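# Place bottles on ledges matching their cap colours

## Task

Put every bottle upright on the wall ledge whose label strip is the same colour as that bottle's cap, so that the bottle's entire base rests on that ledge.

## Robot and tools

Robot: two seven-joint arms, left_arm and right_arm, each ending in a two-finger gripper. Both face +x. left_arm sits on the +y side. These names do not correspond to the left or right of a camera image. Equal joint values on the two arms give mirror-image postures.

Frame: all positions and orientations are in one scene frame. Its origin lies on the plane z = 0, directly below the midpoint between the two arm bases, which are 0.70 m higher. +z is up and +x is forward. Positions are in metres. Quaternions are written w first (qw, qx, qy, qz). Reported hand poses can be a few centimetres off, more so at long reach.

Gripper axes: the fingers point along the gripper's +z and close along its y. end_effector_position is the point between the pads when they are closed, just under 1 cm behind the fingertips. Closing pushes the tips about 17 mm further along +z, and almost all of that happens while the pads are more than 70 mm apart.

Opening: a single number from -1 (closed) to +1 (fully open, 0.145 m). Going from fully open to closed takes at least about 0.5 s. To hold an object, keep commanding an opening clearly below grip_measured; a bigger gap squeezes harder, up to about 10 N per pad. A fast close can squeeze harder, sometimes hard enough to open the fingers again.

Row layout, used by every tool that moves the arms: one list of 16 plain numbers covering both arms. First x, y, z, qw, qx, qy, qz, opening for left_arm, then the same eight for right_arm. x, y, z and the quaternion are an absolute target pose for that gripper, not an offset. Always send all 16 numbers, even if only one arm should move. To keep an arm where it is, resend the exact position and quaternion from the last result taken before it stopped, with the opening it should have. To keep an orientation steady, repeat the same quaternion in every row rather than copying a drifted reading. Sending 0 as an opening is a real command, so resend the current opening to leave a gripper unchanged.

execute_actions(actions, cameras): actions is a list of actions. Each action is a table of up to 15 rows, and each row runs for one control step of 1/30 s. A table shorter than 15 rows keeps its last row until the action's 15 steps are used. Each target must lie within 0.6 m of that gripper's position at the start of the action, measured along each of the gripper's own axes; otherwise the action is refused for both arms. If the first action fails this check against the last reported state, or any action is malformed, the whole call is refused. An empty list just returns state and images. cameras chooses images: cam_high, cam_low; omitted, null or ["all"] gives all; [] gives none.

move(target, speed, blend, opening_speed, blocking, cameras): drives each gripper in a straight line from its Hand target to the target pose. target is one 16-number row or a list of up to 15 rows, and there is no 0.6 m check. speed is in m/s, from 0.002 to 0.5, default 0.25; turning is capped at twice that in rad/s. Give one speed overall or one per target. blend is in metres, one value or one per target, and rounds corners by passing within that distance of intermediate targets; 0 stops at each one. opening_speed is the rate per second on the -1..1 scale, at least 0.2. The first row's openings are sent at the start. Openings in later rows are applied only after the arm arrives and everything has come to rest. Paths do not avoid obstacles or the other arm. Grippers lag, stray and can briefly go much faster than speed, especially with a stretched arm. A faster approach, or a target further past a contact, presses harder. Every move lasts at least 0.5 s and at most 10 s. blocking=false returns after about 0.5 s while motion continues, and a new move then takes over from the running one. The result adds a move: line giving the ending (done, off_target, moving, held, fault) and any limits that acted. paced means a commanded pose was clipped; held means steps were withheld, for example by the clearance check. An arm the ending does not name finished within 3 mm and 2 degrees. Neither done nor off_target tells you about contact.

wait(seconds 0-10): lets time pass while the arms keep their last commands. stop(): brakes a running move. zoom_image(camera cam_high or cam_low, region [x0,y0,x1,y1] in pixels, at most 504x504): gives a closer view of the latest image. read_manual: returns licence texts. finished_scene(scene): ends the scene permanently. Scene 1 is practice.

Control: at each step the commanded pose is clipped to within 90 mm and 16 degrees of the measured pose, so a single action may fall short. Read Hand target and continue from there. Large wrist rotations can swing the elbow.

Results include end_effector_position and quaternion, Joint positions (the last value per arm is the opening in metres), grip_measured, Joint velocities ("within noise" means the arm is at rest), Joint torques (they include gravity; the 3rd and 4th wrap at ±28 N m), Tool commands, a Time used line, and MOTOR HOT or OVER-TEMPERATURE FAULT lines. Holding loads, keeping an arm stretched out, or pushing against an unreachable pose heats the motors. At 100 °C the arm stops for 30-60 s or more.

Cameras: cam_high and cam_low, both 896x504 images. Use their calibration to turn pixels into positions.

Avoid: dropping bottles, releasing them while they are still moving, slamming into things, hard pushes, knocking objects out of the work area (this ends the scene), and hard contact between the two arms. Place each bottle gently and upright, and make sure it stays in place after release.

Each tool is called as name(argument=value, ...) on one line, values as JSON.

## Session

execute_actions(actions=[])

zoom_image(camera="cam_high", region=[420, 190, 700, 420])

zoom_image(camera="cam_low", region=[320, 130, 620, 390])

Scene clock: 0.00 s.
left_arm: end_effector_position=(+0.2239, +0.1828, +0.6144) grip_measured=+1.00 end_effector_quat_wxyz=(-0.319, +0.395, -0.515, +0.691) | right_arm: end_effector_position=(+0.4009, -0.1655, +0.3728) grip_measured=+1.00 end_effector_quat_wxyz=(+0.260, +0.265, +0.837, +0.401)
Joint positions: left_arm=[-1.106 0.942 0.535 2.339 -0.48 -0.199 -0.367 0.145] | right_arm=[0.583 0.619 -0.841 0.925 -1.182 -0.496 -0.047 0.145]
Joint velocities: within noise
Joint torques (N m): no reading
Motor temperatures (°C): left_arm=[21 21 22 21 21 23 21] | right_arm=[20 23 22 19 20 19 21]
Hand target: left_arm +0.2239, +0.1828, +0.6144; -0.319, +0.395, -0.515, +0.691 | right_arm +0.4009, -0.1655, +0.3728; +0.260, +0.265, +0.837, +0.401
Tool commands: left_gripper/opening=+1.0 right_gripper/opening=+1.0

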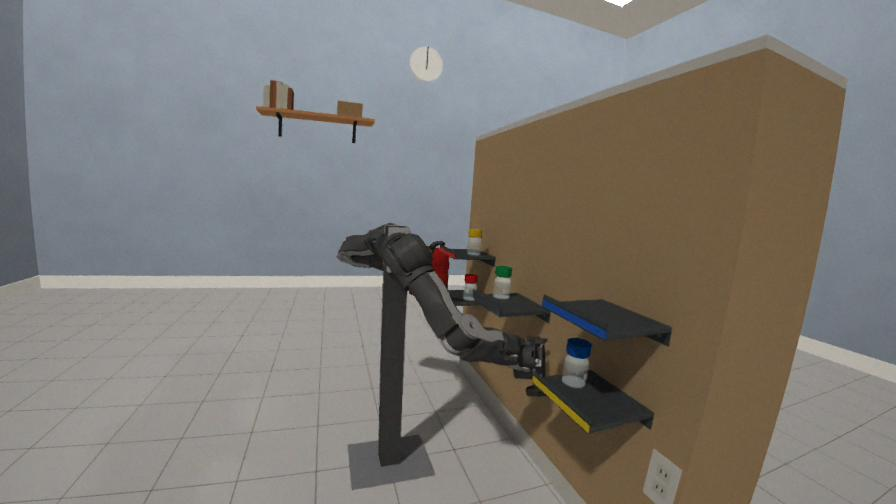

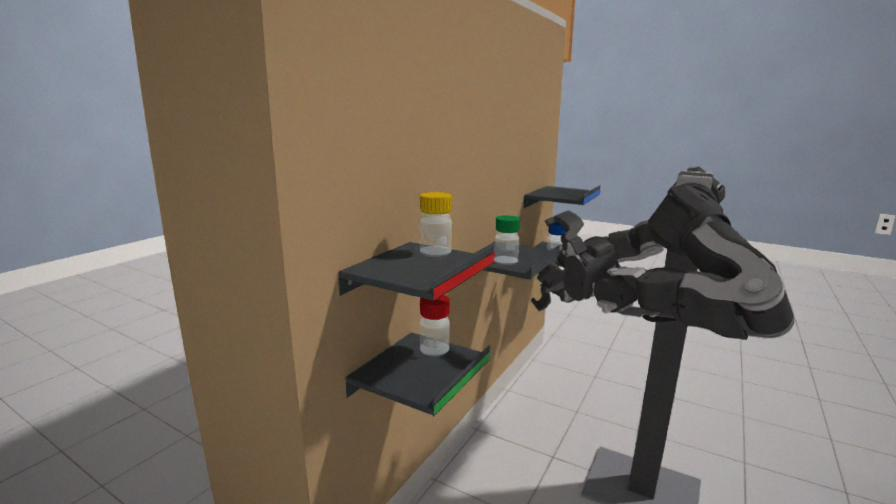

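Scaled by 1.800 from the camera's 896x504 image, which has a finer 1280x720 frame.

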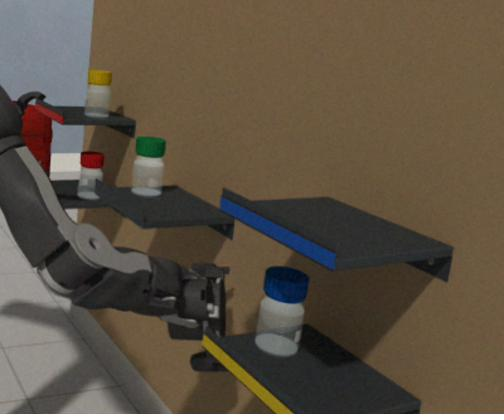

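Scaled by 1.680 from the camera's 896x504 image, which has a finer 1280x720 frame.

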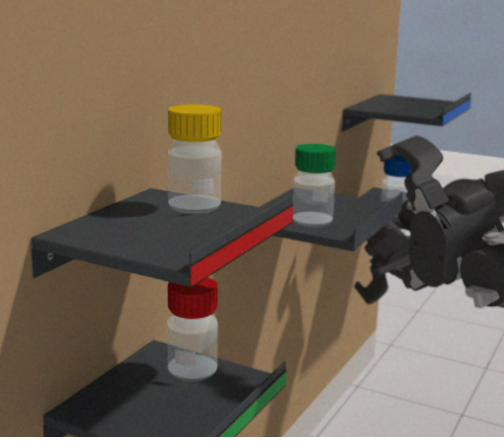

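move(target=[[0.24,0.25,0.64,0,0.7071,0,0.7071,0.3,0.24,-0.22,0.38,0,0.7071,0,0.7071,0.3],[0.27,0.325,0.685,0,0.7071,0,0.7071,0.3,0.27,-0.355,0.485,0,0.7071,0,0.7071,0.3]], speed=0.18, blend=0.02)

zoom_image(camera="cam_high", region=[450, 210, 690, 440])

zoom_image(camera="cam_low", region=[340, 130, 640, 390])

Scene clock: 30.93 s.
left_arm: end_effector_position=(+0.2699, +0.3262, +0.6855) grip_measured=+0.30 end_effector_quat_wxyz=(-0.002, +0.706, +0.002, +0.708) | right_arm: end_effector_position=(+0.2707, -0.3563, +0.4866) grip_measured=+0.30 end_effector_quat_wxyz=(+0.003, +0.706, +0.000, +0.709)
Joint positions: left_arm=[-1.236 1.028 1.308 2.176 1.445 0.115 -0.084 0.098] | right_arm=[-0.679 1.095 0.032 1.553 1.113 -0.663 0.031 0.098]
Joint velocities: within noise
Joint torques (N m): left_arm=[0.73 2.62 3.03 1.06 0.15 -0.53 0.22] | right_arm=[1.17 5.18 2.65 1.84 0.2 -0.43 0.14]
Motor temperatures (°C): left_arm=[21 21 23 21 21 23 22] | right_arm=[22 23 22 19 20 19 21]
Hand target: left_arm +0.2700, +0.3250, +0.6850; +0.000, +0.707, +0.000, +0.707 | right_arm +0.2700, -0.3550, +0.4850; +0.000, +0.707, +0.000, +0.707
Off the commanded pose: left_arm 0.001 m, 0 deg | right_arm 0.002 m, 0 deg.
move: done

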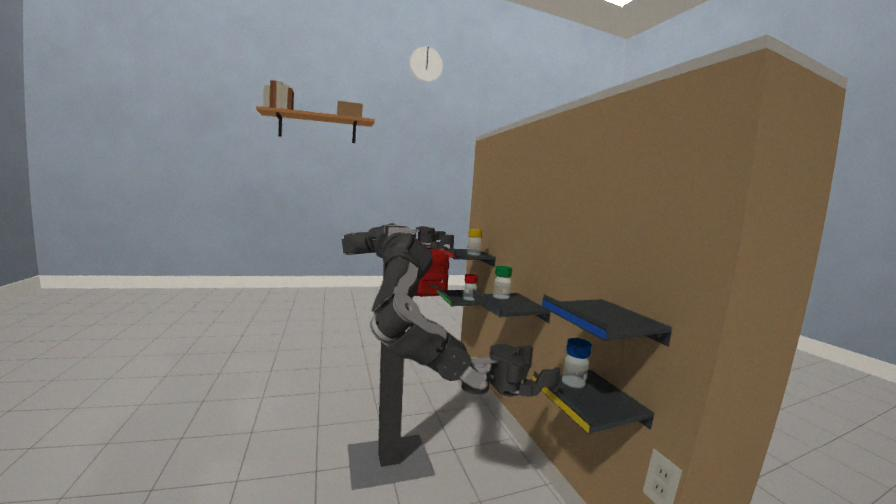

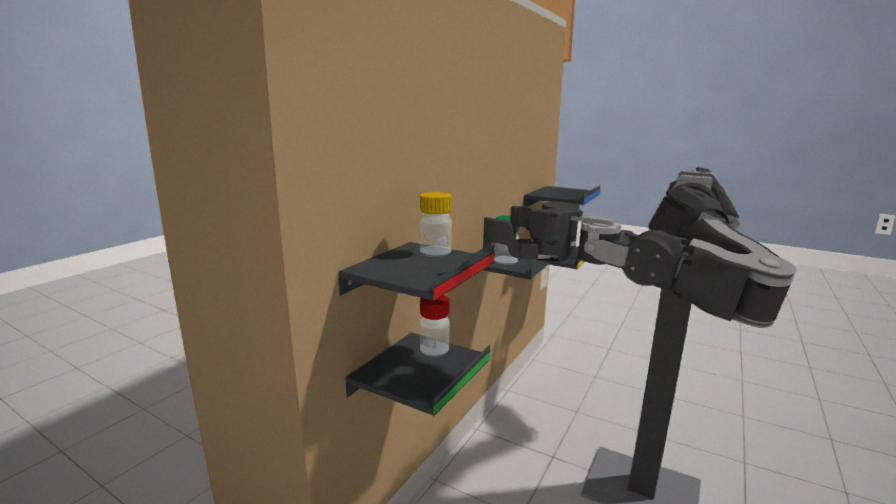

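Scaled by 2.100 from the camera's 896x504 image, which has a finer 1280x720 frame.

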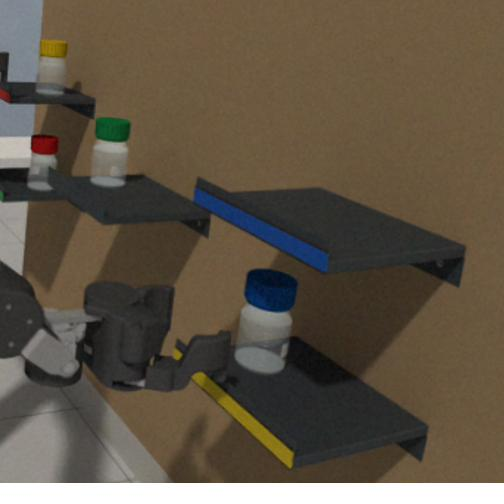

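Scaled by 1.680 from the camera's 896x504 image, which has a finer 1280x720 frame.

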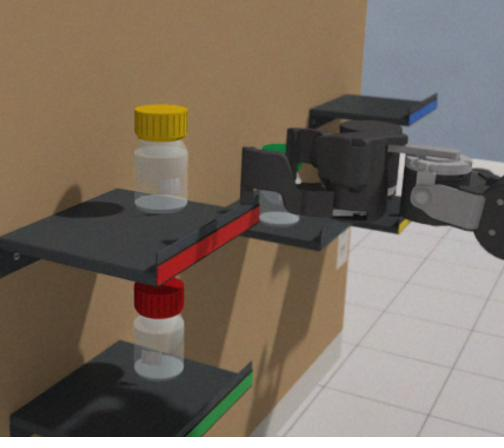

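move(target=[[0.39,0.325,0.685,0,0.7071,0,0.7071,0.3,0.39,-0.358,0.488,0,0.7071,0,0.7071,0.3],[0.39,0.325,0.685,0,0.7071,0,0.7071,-0.75,0.39,-0.358,0.488,0,0.7071,0,0.7071,-0.75],[0.39,0.325,0.727,0,0.7071,0,0.7071,-0.75,0.39,-0.358,0.522,0,0.7071,0,0.7071,-0.75]], speed=0.12, opening_speed=1.3)

zoom_image(camera="cam_high", region=[450, 210, 690, 440])

zoom_image(camera="cam_low", region=[340, 130, 640, 390])

Scene clock: 46.03 s.
left_arm: end_effector_position=(+0.3895, +0.3265, +0.7276) grip_measured=-0.24 end_effector_quat_wxyz=(-0.008, +0.706, -0.004, +0.709) | right_arm: end_effector_position=(+0.3897, -0.3562, +0.5196) grip_measured=-0.53 end_effector_quat_wxyz=(-0.002, +0.710, +0.003, +0.704)
Joint positions: left_arm=[-1.407 1.65 1.539 1.712 1.584 0.127 -0.225 0.058] | right_arm=[0.18 1.024 -0.379 1.264 1.085 -0.29 0.085 0.035]
Joint velocities: within noise
Joint torques (N m): left_arm=[4.97 1.83 3.47 0.01 0.09 -0.79 0.2] | right_arm=[4.15 7.42 4.75 2.39 0.25 -0.54 -0.15]
Motor temperatures (°C): left_arm=[21 21 24 21 21 24 21] | right_arm=[21 23 23 19 20 20 21]
Hand target: left_arm +0.3900, +0.3252, +0.7270; -0.005, +0.705, -0.005, +0.709 | right_arm +0.3900, -0.3580, +0.5219; +0.000, +0.707, +0.000, +0.707
Off the commanded pose: left_arm 0.002 m, 1 deg | right_arm 0.003 m, 1 deg.
joint sent to its limit (left arm) — joint 1 (shoulder pitch), lower limit; joint 5 (forearm roll), upper limit. The joint targets still meet the commanded pose.
move: done; target 2's new opening was sent with right_arm's hand 0.004 m and 1 deg from that target

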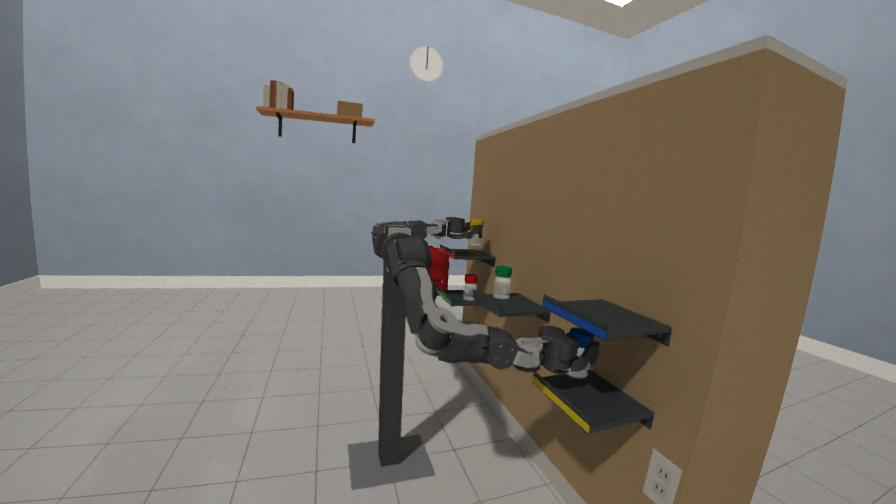

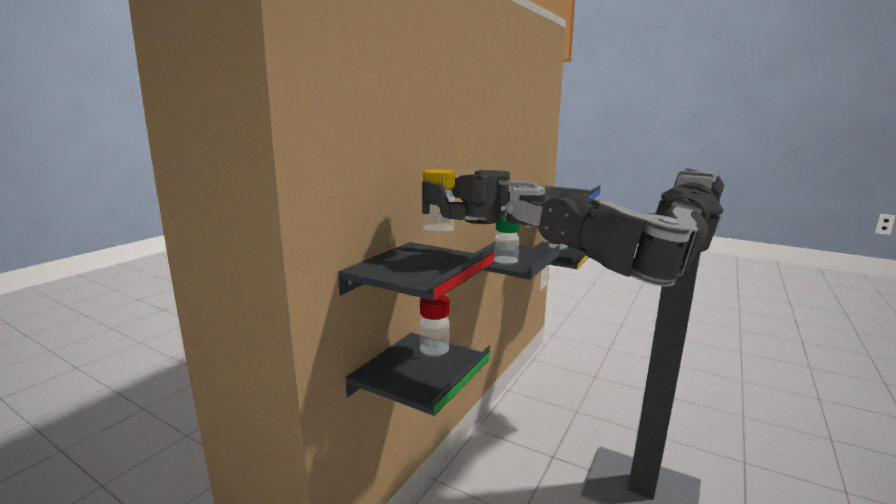

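Scaled by 2.100 from the camera's 896x504 image, which has a finer 1280x720 frame.

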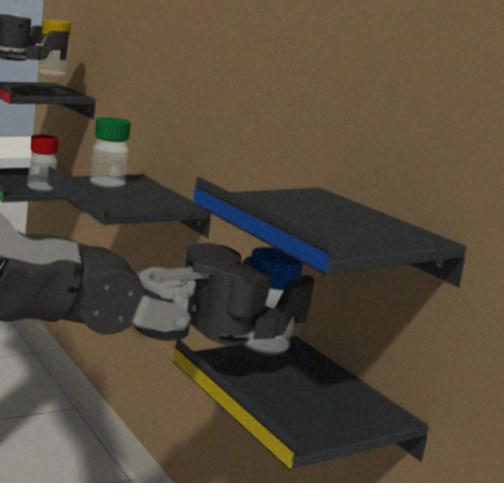

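Scaled by 1.680 from the camera's 896x504 image, which has a finer 1280x720 frame.

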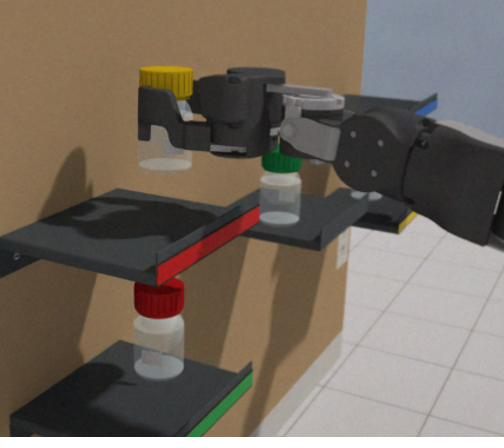

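move(target=[[0.25,0.32,0.725,0,0.7071,0,0.7071,-0.75,0.24,-0.35,0.522,0,0.7071,0,0.7071,-0.75],[0.23,0.16,0.66,0,0.7071,0,0.7071,-0.75,0.22,-0.34,0.62,0,0.7071,0,0.7071,-0.75],[0.25,-0.05,0.645,0,0.7071,0,0.7071,-0.75,0.25,-0.39,0.735,0,0.7071,0,0.7071,-0.75]], speed=0.14, blend=0.02)

Scene clock: 73.43 s.
left_arm: end_effector_position=(+0.2285, +0.0055, +0.6526) grip_measured=-0.24 end_effector_quat_wxyz=(+0.356, +0.661, -0.370, +0.547) | right_arm: end_effector_position=(+0.2503, -0.3908, +0.7331) grip_measured=-0.54 end_effector_quat_wxyz=(+0.001, +0.710, -0.002, +0.705)
Joint positions: left_arm=[-1.407 2.011 1.255 2.415 1.584 -0.03 -0.189 0.058] | right_arm=[-1.147 1.018 1.564 1.893 1.467 0.413 0.246 0.035]
Joint velocities: within noise
Joint torques (N m): left_arm=[4.47 0.67 2.95 0.85 0.1 -0.93 0.24] | right_arm=[0.86 3.34 4.72 0.84 0.29 -0.52 0.19]
Motor temperatures (°C): left_arm=[22 21 25 21 21 25 21] | right_arm=[21 24 24 19 20 20 21]
Hand target: left_arm +0.2278, +0.0048, +0.6543; +0.360, +0.658, -0.369, +0.549 | right_arm +0.2500, -0.3900, +0.7350; +0.000, +0.707, +0.000, +0.707
Off the commanded pose: left_arm 0.060 m, 63 deg; orientation clipped | right_arm 0.002 m, 0 deg.
joint sent to its limit (left arm) — joint 1 (shoulder pitch), lower limit; joint 2 (shoulder roll), upper limit; joint 5 (forearm roll), upper limit. The joint targets are off in position and orientation.
move: off_target (left_arm); limits=paced

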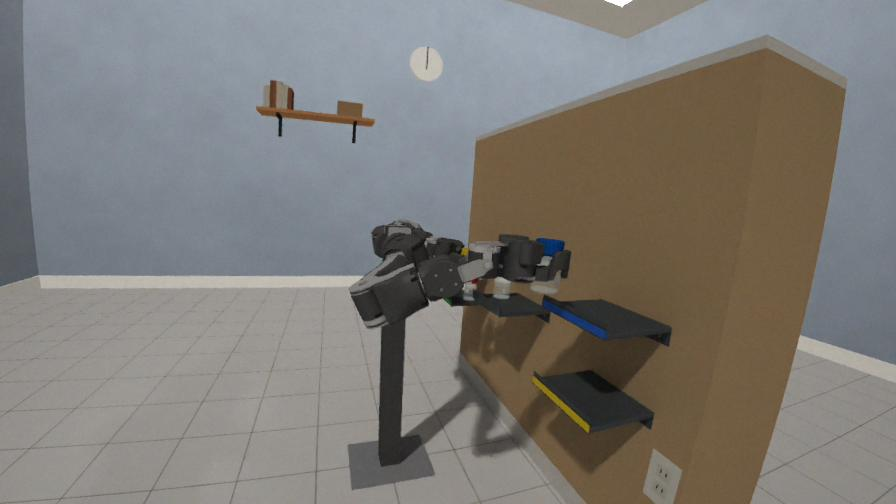

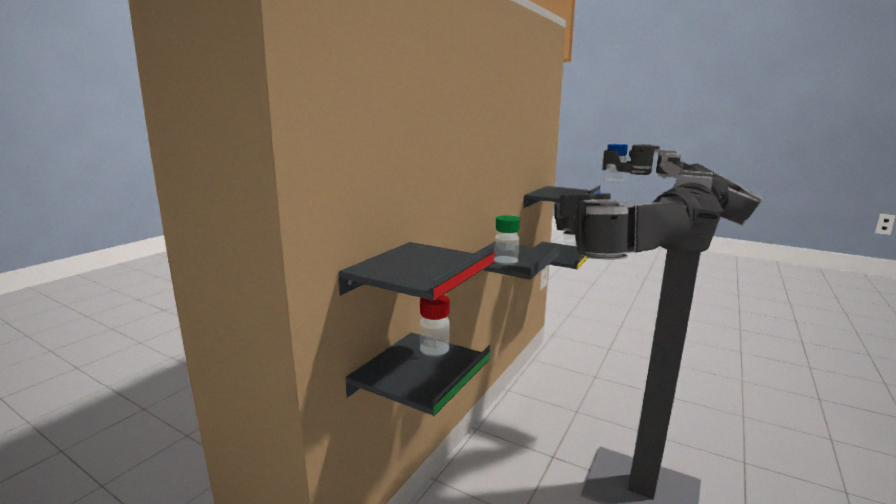

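move(target=[[0.22,0.19,0.58,0,0.7071,0,0.7071,-0.75,0.32,-0.40,0.735,0,0.7071,0,0.7071,-0.75],[0.21,0.22,0.40,0,0.7071,0,0.7071,-0.75,0.385,-0.415,0.735,0,0.7071,0,0.7071,-0.75],[0.23,0.20,0.34,0,0.7071,0,0.7071,-0.75,0.385,-0.415,0.735,0,0.7071,0,0.7071,-0.75]], speed=0.13, blend=0.02)

zoom_image(camera="cam_high", region=[450, 210, 690, 440])

Scene clock: 88.50 s.
left_arm: end_effector_position=(+0.2138, +0.2178, +0.3820) grip_measured=-0.24 end_effector_quat_wxyz=(+0.127, +0.933, -0.212, +0.260) | right_arm: end_effector_position=(+0.3845, -0.4165, +0.7329) grip_measured=-0.54 end_effector_quat_wxyz=(+0.003, +0.711, -0.002, +0.703)
Joint positions: left_arm=[-1.407 2.011 0.25 1.864 1.584 -0.18 -0.094 0.058] | right_arm=[-1.228 1.629 1.386 1.317 1.547 0.169 0.193 0.035]
Joint velocities: within noise
Joint torques (N m): left_arm=[4.39 1.02 1.77 0.96 0.12 -0.41 0.36] | right_arm=[3.92 3.6 4.68 0.42 0.34 -0.74 0.16]
Motor temperatures (°C): left_arm=[21 21 25 21 21 25 21] | right_arm=[21 24 24 19 20 20 21]
Hand target: left_arm +0.2139, +0.2172, +0.3820; +0.130, +0.933, -0.212, +0.260 | right_arm +0.3850, -0.4151, +0.7349; +0.000, +0.707, +0.000, +0.707
Off the commanded pose: left_arm 0.048 m, 65 deg; orientation clipped | right_arm 0.003 m, 1 deg.
joint read past its limit (left arm) — joint 2 (shoulder roll), upper limit.
joint sent to its limit (left arm) — joint 1 (shoulder pitch), lower limit; joint 2 (shoulder roll), upper limit; joint 5 (forearm roll), upper limit. The joint targets are off in position and orientation.
move: off_target (left_arm); limits=paced

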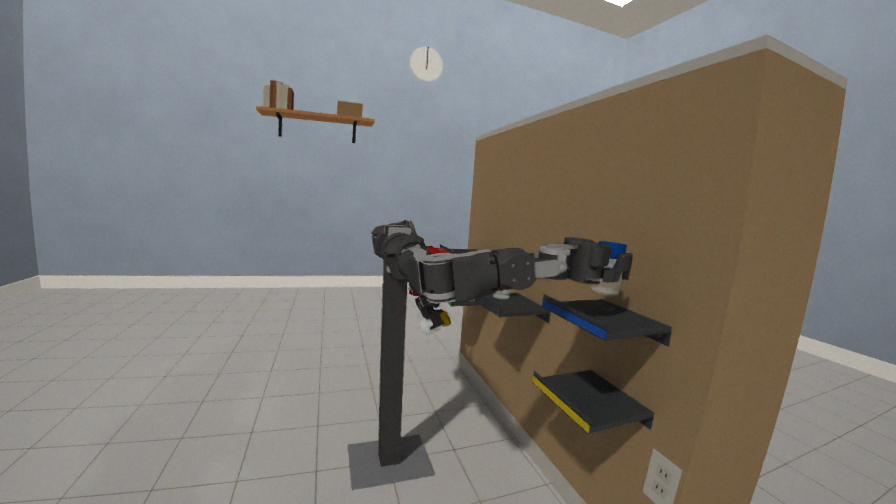

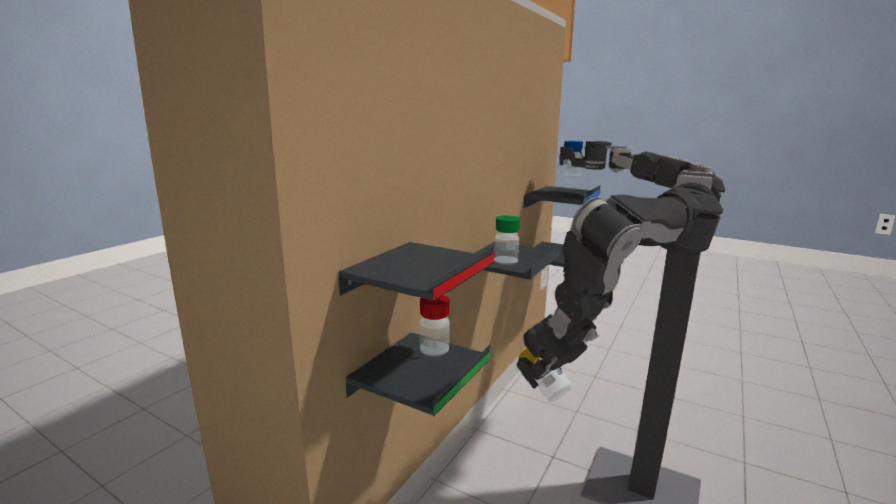

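Scaled by 2.100 from the camera's 896x504 image, which has a finer 1280x720 frame.

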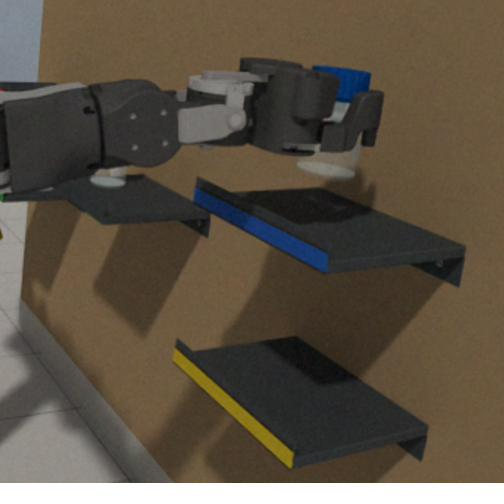

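move(target=[[0.31,0.19,0.28,0,0.924,0,0.383,-0.75,0.385,-0.415,0.692,0,0.7071,0,0.7071,-0.75],[0.24,0.19,0.33,0,0.7071,0,0.7071,-0.75,0.385,-0.415,0.692,0,0.7071,0,0.7071,-0.75]], speed=[0.11,0.13])

zoom_image(camera="cam_high", region=[450, 210, 690, 440])

Scene clock: 105.67 s.
left_arm: end_effector_position=(+0.2195, +0.2146, +0.3853) grip_measured=-0.24 end_effector_quat_wxyz=(+0.129, +0.931, -0.214, +0.267) | right_arm: end_effector_position=(+0.3851, -0.4145, +0.6926) grip_measured=-0.54 end_effector_quat_wxyz=(+0.010, +0.712, +0.010, +0.702)
Joint positions: left_arm=[-1.407 2.011 0.274 1.865 1.584 -0.17 -0.095 0.058] | right_arm=[-1.311 1.617 1.289 1.334 1.557 -0.009 0.193 0.035]
Joint velocities: within noise
Joint torques (N m): left_arm=[4.44 1.02 0.81 1.76 0.13 -0.6 0.35] | right_arm=[3.65 2.02 3.89 0.47 0.34 -0.74 -0.07]
Motor temperatures (°C): left_arm=[22 21 24 21 21 24 21] | right_arm=[21 23 24 19 20 21 21]
Hand target: left_arm +0.2178, +0.2133, +0.3850; +0.133, +0.931, -0.213, +0.266 | right_arm +0.3849, -0.4150, +0.6920; +0.010, +0.711, +0.009, +0.703
Off the commanded pose: left_arm 0.064 m, 64 deg; orientation clipped | right_arm 0.001 m, 2 deg.
joint read past its limit (left arm) — joint 2 (shoulder roll), upper limit.
joint sent to its limit (left arm) — joint 1 (shoulder pitch), lower limit; joint 2 (shoulder roll), upper limit; joint 5 (forearm roll), upper limit. The joint targets are off in position and orientation.
joint sent to its limit (right arm) — joint 1 (shoulder pitch), lower limit; joint 5 (forearm roll), upper limit. The joint targets still meet the commanded pose.
move: off_target (left_arm); limits=paced

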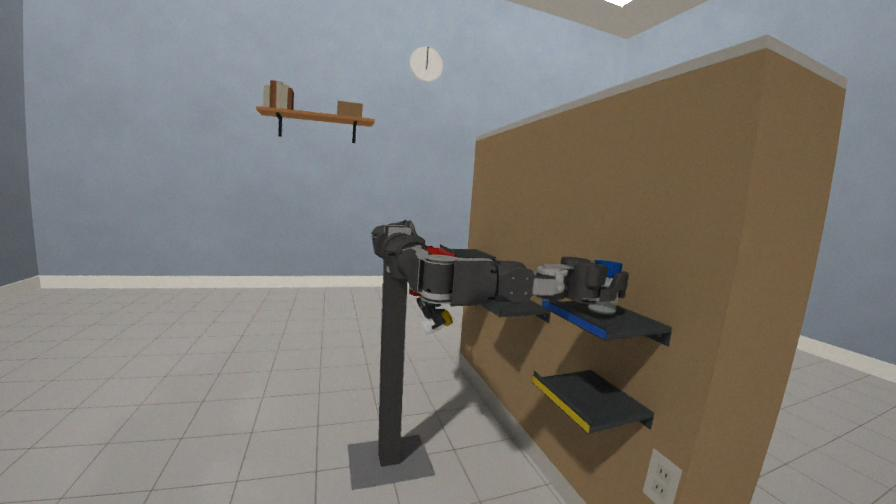

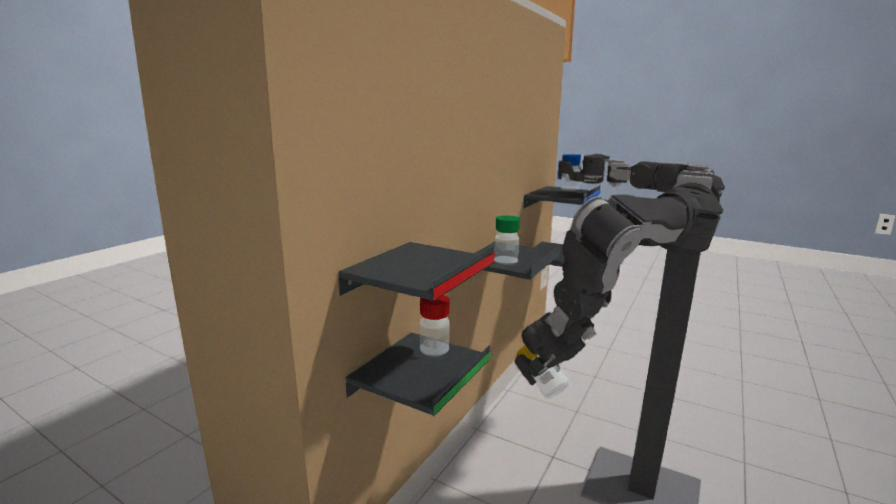

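Scaled by 2.100 from the camera's 896x504 image, which has a finer 1280x720 frame.

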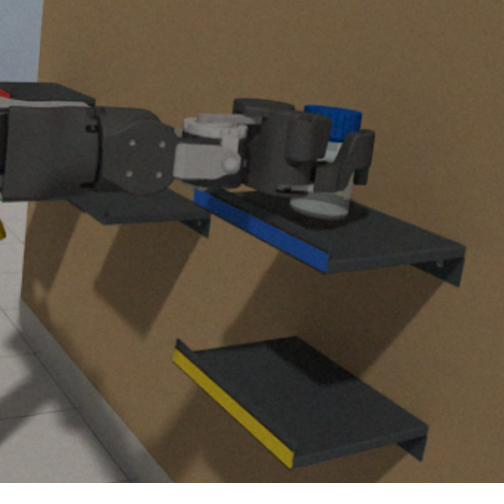

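move(target=[[0.2,0.24,0.30,0.129,0.931,-0.214,0.267,-0.75,0.385,-0.415,0.688,0,0.7071,0,0.7071,-0.75],[0.16,0.26,0.20,0.129,0.931,-0.214,0.267,-0.75,0.385,-0.415,0.688,0,0.7071,0,0.7071,-0.2]], speed=0.12, opening_speed=0.8)

zoom_image(camera="cam_high", region=[450, 210, 690, 440])

Scene clock: 129.77 s.
left_arm: end_effector_position=(+0.1395, +0.2877, +0.3443) grip_measured=-0.24 end_effector_quat_wxyz=(+0.086, +0.960, -0.226, +0.143) | right_arm: end_effector_position=(+0.3851, -0.4141, +0.6901) grip_measured=-0.20 end_effector_quat_wxyz=(+0.011, +0.710, +0.012, +0.704)
Joint positions: left_arm=[-1.407 1.942 0.008 1.737 1.487 -0.152 0.009 0.058] | right_arm=[-1.311 1.617 1.272 1.335 1.558 -0.033 0.192 0.061]
Joint velocities: within noise
Joint torques (N m): left_arm=[3.13 0.83 0.12 0.72 0.05 -0.23 0.33] | right_arm=[3.49 2.18 3.67 0.36 0.33 -0.53 -0.13]
Motor temperatures (°C): left_arm=[22 21 23 21 21 24 21] | right_arm=[21 23 24 19 20 21 21]
Hand target: left_arm +0.1375, +0.2877, +0.3437; +0.088, +0.960, -0.226, +0.141 | right_arm +0.3849, -0.4150, +0.6881; +0.012, +0.711, +0.010, +0.703
Off the commanded pose: left_arm 0.148 m, 15 deg; position clipped | right_arm 0.002 m, 2 deg.
joint sent to its limit (left arm) — joint 1 (shoulder pitch), lower limit. The joint targets are off in position and orientation.
joint sent to its limit (right arm) — joint 1 (shoulder pitch), lower limit; joint 5 (forearm roll), upper limit. The joint targets still meet the commanded pose.
move: off_target (left_arm); limits=paced

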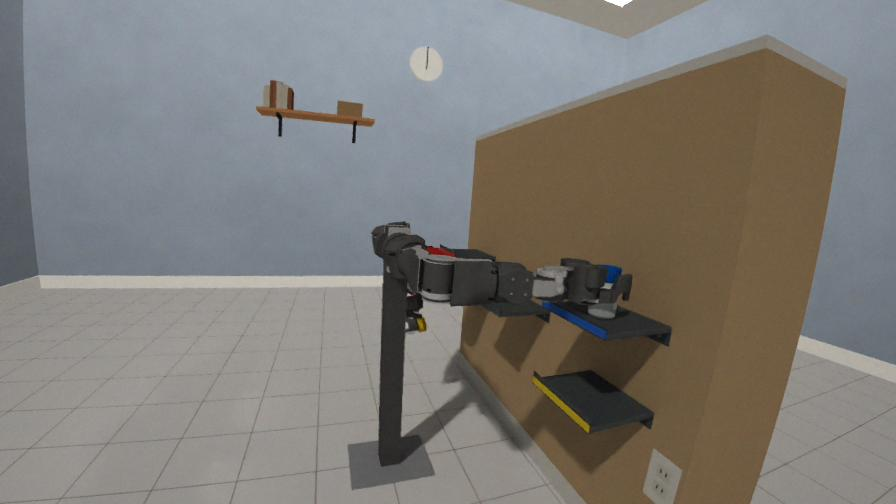

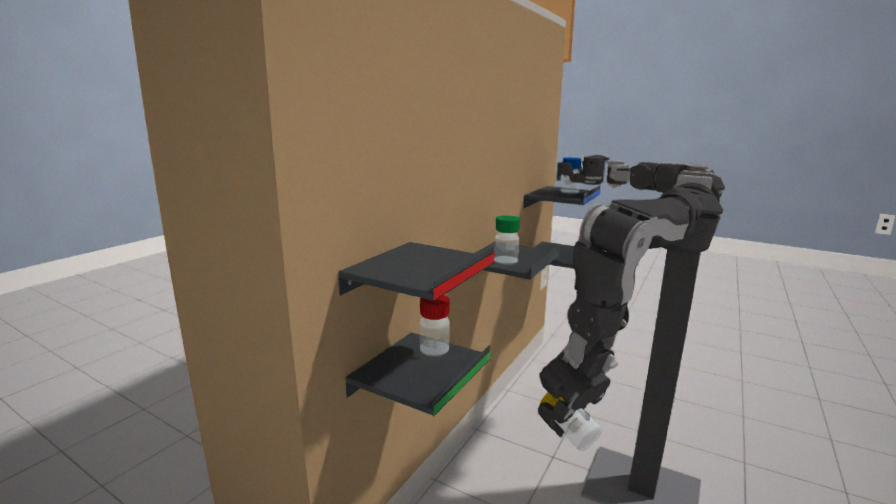

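Scaled by 2.100 from the camera's 896x504 image, which has a finer 1280x720 frame.

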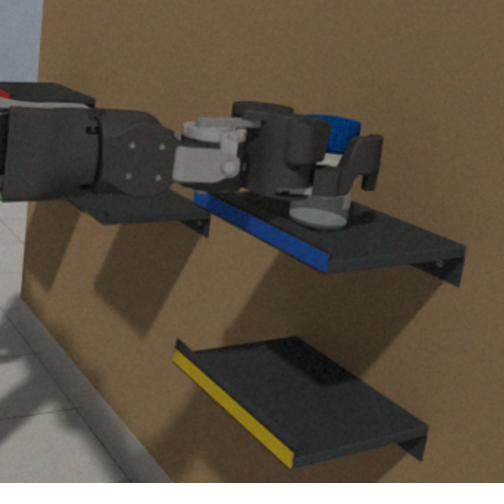

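move(target=[[0.12,0.36,0.22,0.0,0.98,-0.15,0.1,-0.75,0.26,-0.40,0.71,0,0.7071,0,0.7071,0.0],[0.14,0.33,0.13,0,1,0,0,-0.75,0.2,-0.30,0.62,0,0.7071,0,0.7071,0.0],[0.22,0.24,0.13,0,1,0,0,-0.75,0.2,-0.28,0.56,0,0.7071,0,0.7071,0.0]], speed=0.15, blend=0.03)

Scene clock: 143.07 s.
left_arm: end_effector_position=(+0.1711, +0.2823, +0.3501) grip_measured=-0.24 end_effector_quat_wxyz=(+0.058, +0.969, -0.209, +0.118) | right_arm: end_effector_position=(+0.2001, -0.2795, +0.5602) grip_measured=+0.00 end_effector_quat_wxyz=(-0.001, +0.708, +0.001, +0.706)
Joint positions: left_arm=[-1.407 1.978 0.171 1.738 1.585 0.063 -0.038 0.058] | right_arm=[-1.111 0.508 0.613 2.243 0.792 -0.235 0.096 0.076]
Joint velocities: within noise
Joint torques (N m): left_arm=[4 1.49 1.11 1.06 0.13 -0.17 0.05] | right_arm=[-0.96 1.46 2.18 2.92 0.11 -0.55 -0.02]
Motor temperatures (°C): left_arm=[21 21 23 21 21 24 21] | right_arm=[21 23 24 19 20 21 21]
Hand target: left_arm +0.1707, +0.2824, +0.3498; +0.056, +0.969, -0.208, +0.117 | right_arm +0.2000, -0.2800, +0.5600; +0.000, +0.707, +0.000, +0.707
Off the commanded pose: left_arm 0.229 m, 29 deg; position and orientation clipped | right_arm 0.001 m, 0 deg.
joint sent to its limit (left arm) — joint 1 (shoulder pitch), lower limit; joint 5 (forearm roll), upper limit. The joint targets are off in position and orientation.
move: off_target (left_arm); limits=paced

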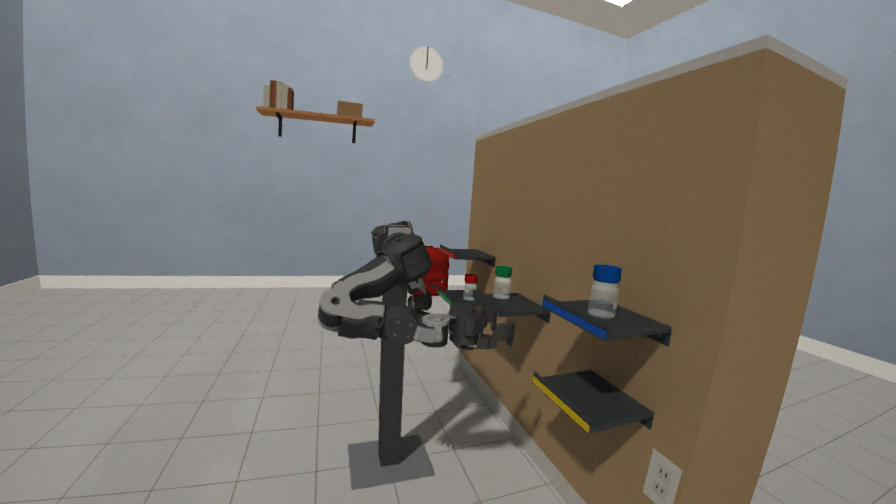

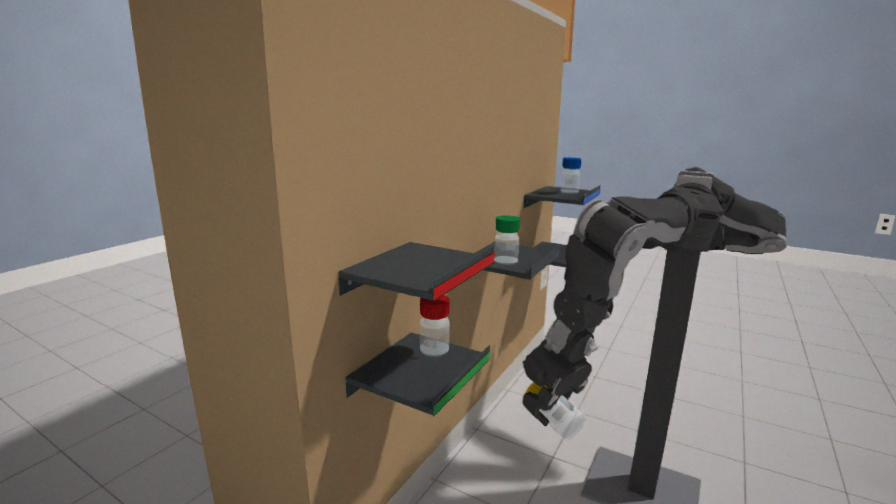

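move(target=[[0.10,0.36,0.33,0,0.85,-0.527,0,-0.75,0.2,-0.28,0.56,0,0.7071,0,0.7071,0.0],[0.06,0.42,0.30,0,0.7071,-0.7071,0,-0.75,0.2,-0.28,0.56,0,0.7071,0,0.7071,0.0],[0.08,0.36,0.15,0,0.7071,-0.7071,0,-0.75,0.2,-0.28,0.56,0,0.7071,0,0.7071,0.0]], speed=0.25, blend=0.03, cameras=["cam_low"])

Scene clock: 164.77 s.
left_arm: end_effector_position=(+0.0599, +0.3629, +0.3245) grip_measured=-0.24 end_effector_quat_wxyz=(-0.013, +0.707, -0.707, +0.027) | right_arm: end_effector_position=(+0.2001, -0.2796, +0.5601) grip_measured=+0.00 end_effector_quat_wxyz=(-0.001, +0.708, +0.001, +0.706)
Joint positions: left_arm=[-1.408 1.637 0.008 1.608 0.069 0.018 0.111 0.058] | right_arm=[-1.111 0.508 0.613 2.243 0.792 -0.235 0.096 0.076]
Joint velocities: within noise
Joint torques (N m): left_arm=[0.83 1.86 -0.21 0.36 0.14 0.03 0] | right_arm=[-0.94 1.52 2.11 2.74 0.1 -0.55 -0.02]
Motor temperatures (°C): left_arm=[22 21 23 21 21 24 21] | right_arm=[21 23 23 19 20 21 21]
Hand target: left_arm +0.0593, +0.3637, +0.3244; -0.014, +0.707, -0.707, +0.026 | right_arm +0.2000, -0.2800, +0.5599; +0.000, +0.707, +0.000, +0.707
Off the commanded pose: left_arm 0.176 m, 3 deg; position clipped | right_arm 0.000 m, 0 deg.
joint sent to its limit (left arm) — joint 1 (shoulder pitch), lower limit. The joint targets are off in position and orientation.
move: off_target (left_arm); limits=paced
Images, in order (width x height): cam_low 896x504.

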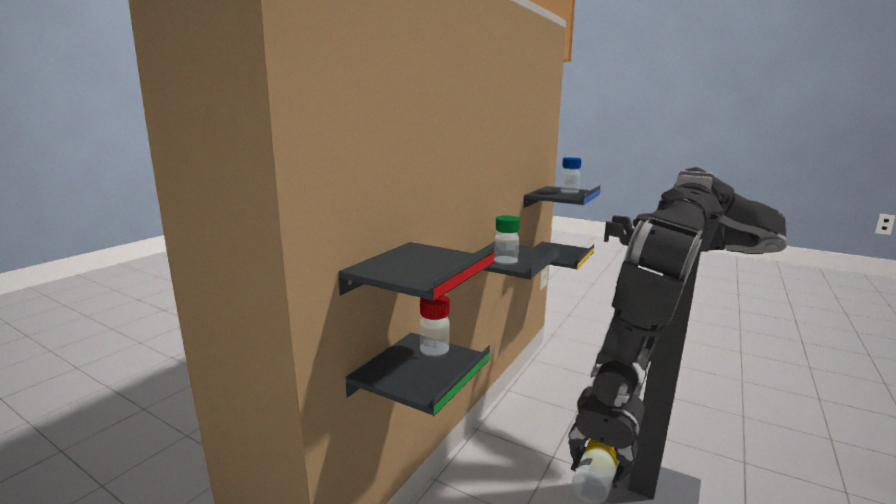

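move(target=[[-0.05,0.38,0.30,0,0.7071,-0.7071,0,-0.75,0.2,-0.28,0.56,0,0.7071,0,0.7071,0.0],[-0.04,0.36,0.17,0,0.7071,-0.7071,0,-0.75,0.2,-0.28,0.56,0,0.7071,0,0.7071,0.0],[0.08,0.28,0.15,0,0.7071,-0.7071,0,-0.75,0.2,-0.28,0.56,0,0.7071,0,0.7071,0.0]], speed=0.25, blend=0.03, cameras=["cam_low"])

Scene clock: 177.10 s.
left_arm: end_effector_position=(+0.0805, +0.2800, +0.1501) grip_measured=-0.24 end_effector_quat_wxyz=(+0.000, +0.707, -0.707, +0.001) | right_arm: end_effector_position=(+0.2001, -0.2796, +0.5601) grip_measured=+0.00 end_effector_quat_wxyz=(-0.001, +0.708, +0.001, +0.706)
Joint positions: left_arm=[-0.057 0.533 -0.692 0.662 -0.726 -0.064 0.435 0.058] | right_arm=[-1.111 0.508 0.613 2.243 0.792 -0.235 0.096 0.076]
Joint velocities: within noise
Joint torques (N m): left_arm=[1.54 4.29 0.14 1.62 0.08 0.01 0.16] | right_arm=[-1.02 1.38 2.1 2.86 0.11 -0.54 -0.01]
Motor temperatures (°C): left_arm=[21 21 23 21 21 24 21] | right_arm=[21 23 23 19 20 21 21]
Hand target: left_arm +0.0800, +0.2801, +0.1500; +0.000, +0.707, -0.707, +0.000 | right_arm +0.2000, -0.2800, +0.5599; +0.000, +0.707, +0.000, +0.707
Off the commanded pose: left_arm 0.001 m, 0 deg | right_arm 0.000 m, 0 deg.
move: done
Images, in order (width x height): cam_low 896x504.

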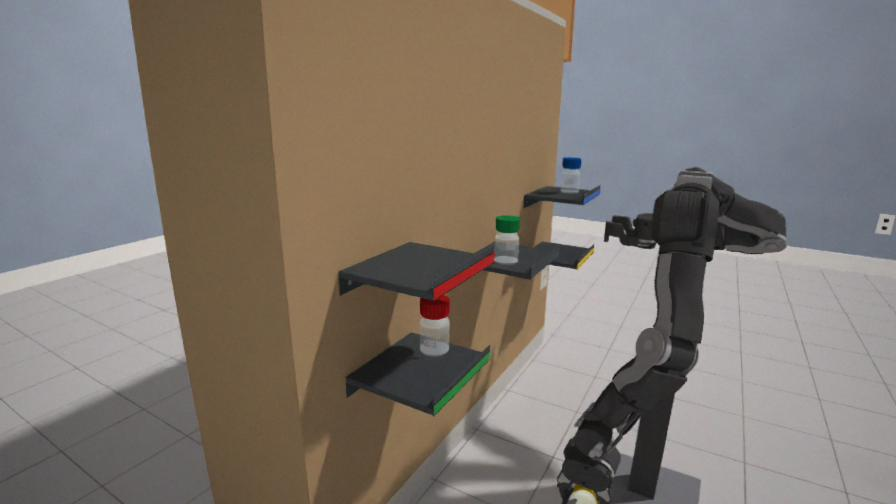

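move(target=[[0.18,0.22,0.28,0,0.85,0,0.527,-0.75,0.2,-0.32,0.52,0,0.7071,0,0.7071,0.0],[0.21,0.16,0.40,0,0.7071,0,0.7071,-0.75,0.2,-0.32,0.52,0,0.7071,0,0.7071,0.0],[0.225,-0.03,0.56,0,0.7071,0,0.7071,-0.75,0.2,-0.32,0.52,0,0.7071,0,0.7071,0.0],[0.25,-0.075,0.635,0,0.7071,0,0.7071,-0.75,0.2,-0.32,0.52,0,0.7071,0,0.7071,0.0]], speed=0.2, blend=0.03)

zoom_image(camera="cam_low", region=[340, 130, 640, 390])

Scene clock: 195.67 s.
left_arm: end_effector_position=(+0.2495, -0.0761, +0.6337) grip_measured=-0.24 end_effector_quat_wxyz=(+0.030, +0.691, -0.031, +0.722) | right_arm: end_effector_position=(+0.2001, -0.3211, +0.5212) grip_measured=+0.00 end_effector_quat_wxyz=(+0.003, +0.707, +0.000, +0.707)
Joint positions: left_arm=[0.523 -0.164 -1.368 1.96 0.529 0.582 -1.576 0.058] | right_arm=[-0.985 0.517 0.593 1.949 0.816 -0.33 0.282 0.076]
Joint velocities: within noise
Joint torques (N m): left_arm=[5.1 -3.89 1.26 3.66 -0.47 -0.15 -0.04] | right_arm=[-0.88 2.76 1.7 2.5 0.34 -0.52 0.17]
Motor temperatures (°C): left_arm=[21 23 26 21 22 24 21] | right_arm=[21 23 23 20 20 21 21]
Hand target: left_arm +0.2501, -0.0747, +0.6347; +0.028, +0.689, -0.027, +0.724 | right_arm +0.2001, -0.3199, +0.5201; +0.000, +0.707, +0.000, +0.707
Off the commanded pose: left_arm 0.002 m, 6 deg | right_arm 0.002 m, 0 deg.
joint read past its limit (left arm) — joint 2 (shoulder roll), lower limit.
joint sent to its limit (left arm) — joint 2 (shoulder roll), lower limit; joint 7 (wrist yaw), lower limit. The joint targets are off in orientation, not in position.
move: off_target (left_arm); limits=paced

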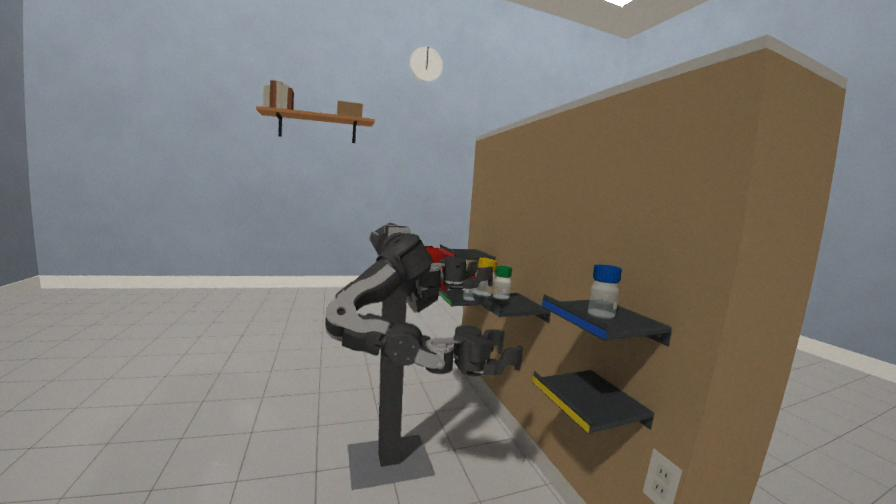

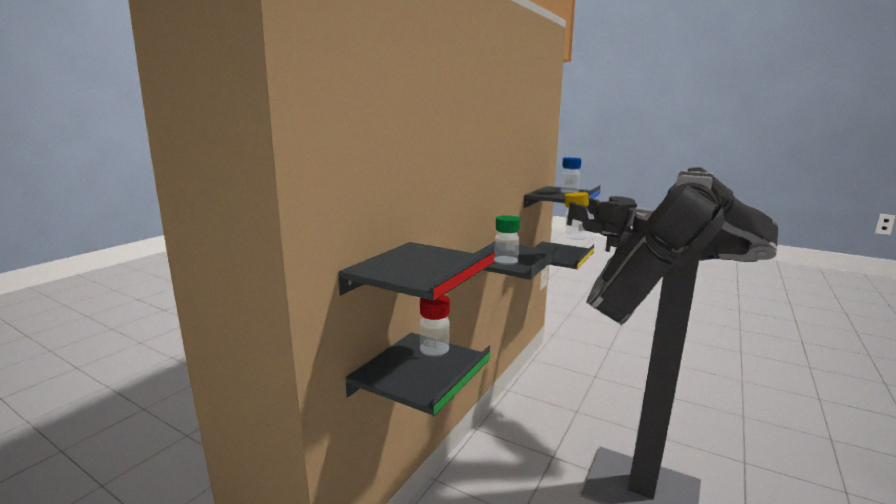

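Scaled by 1.680 from the camera's 896x504 image, which has a finer 1280x720 frame.

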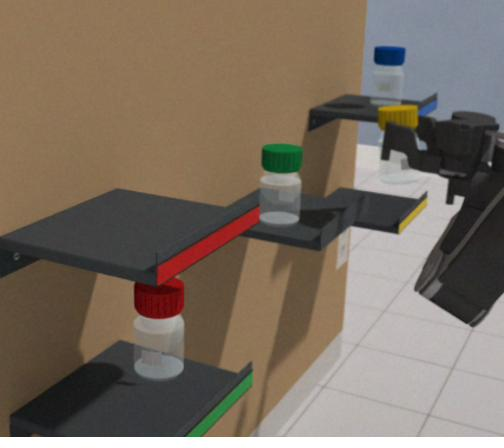

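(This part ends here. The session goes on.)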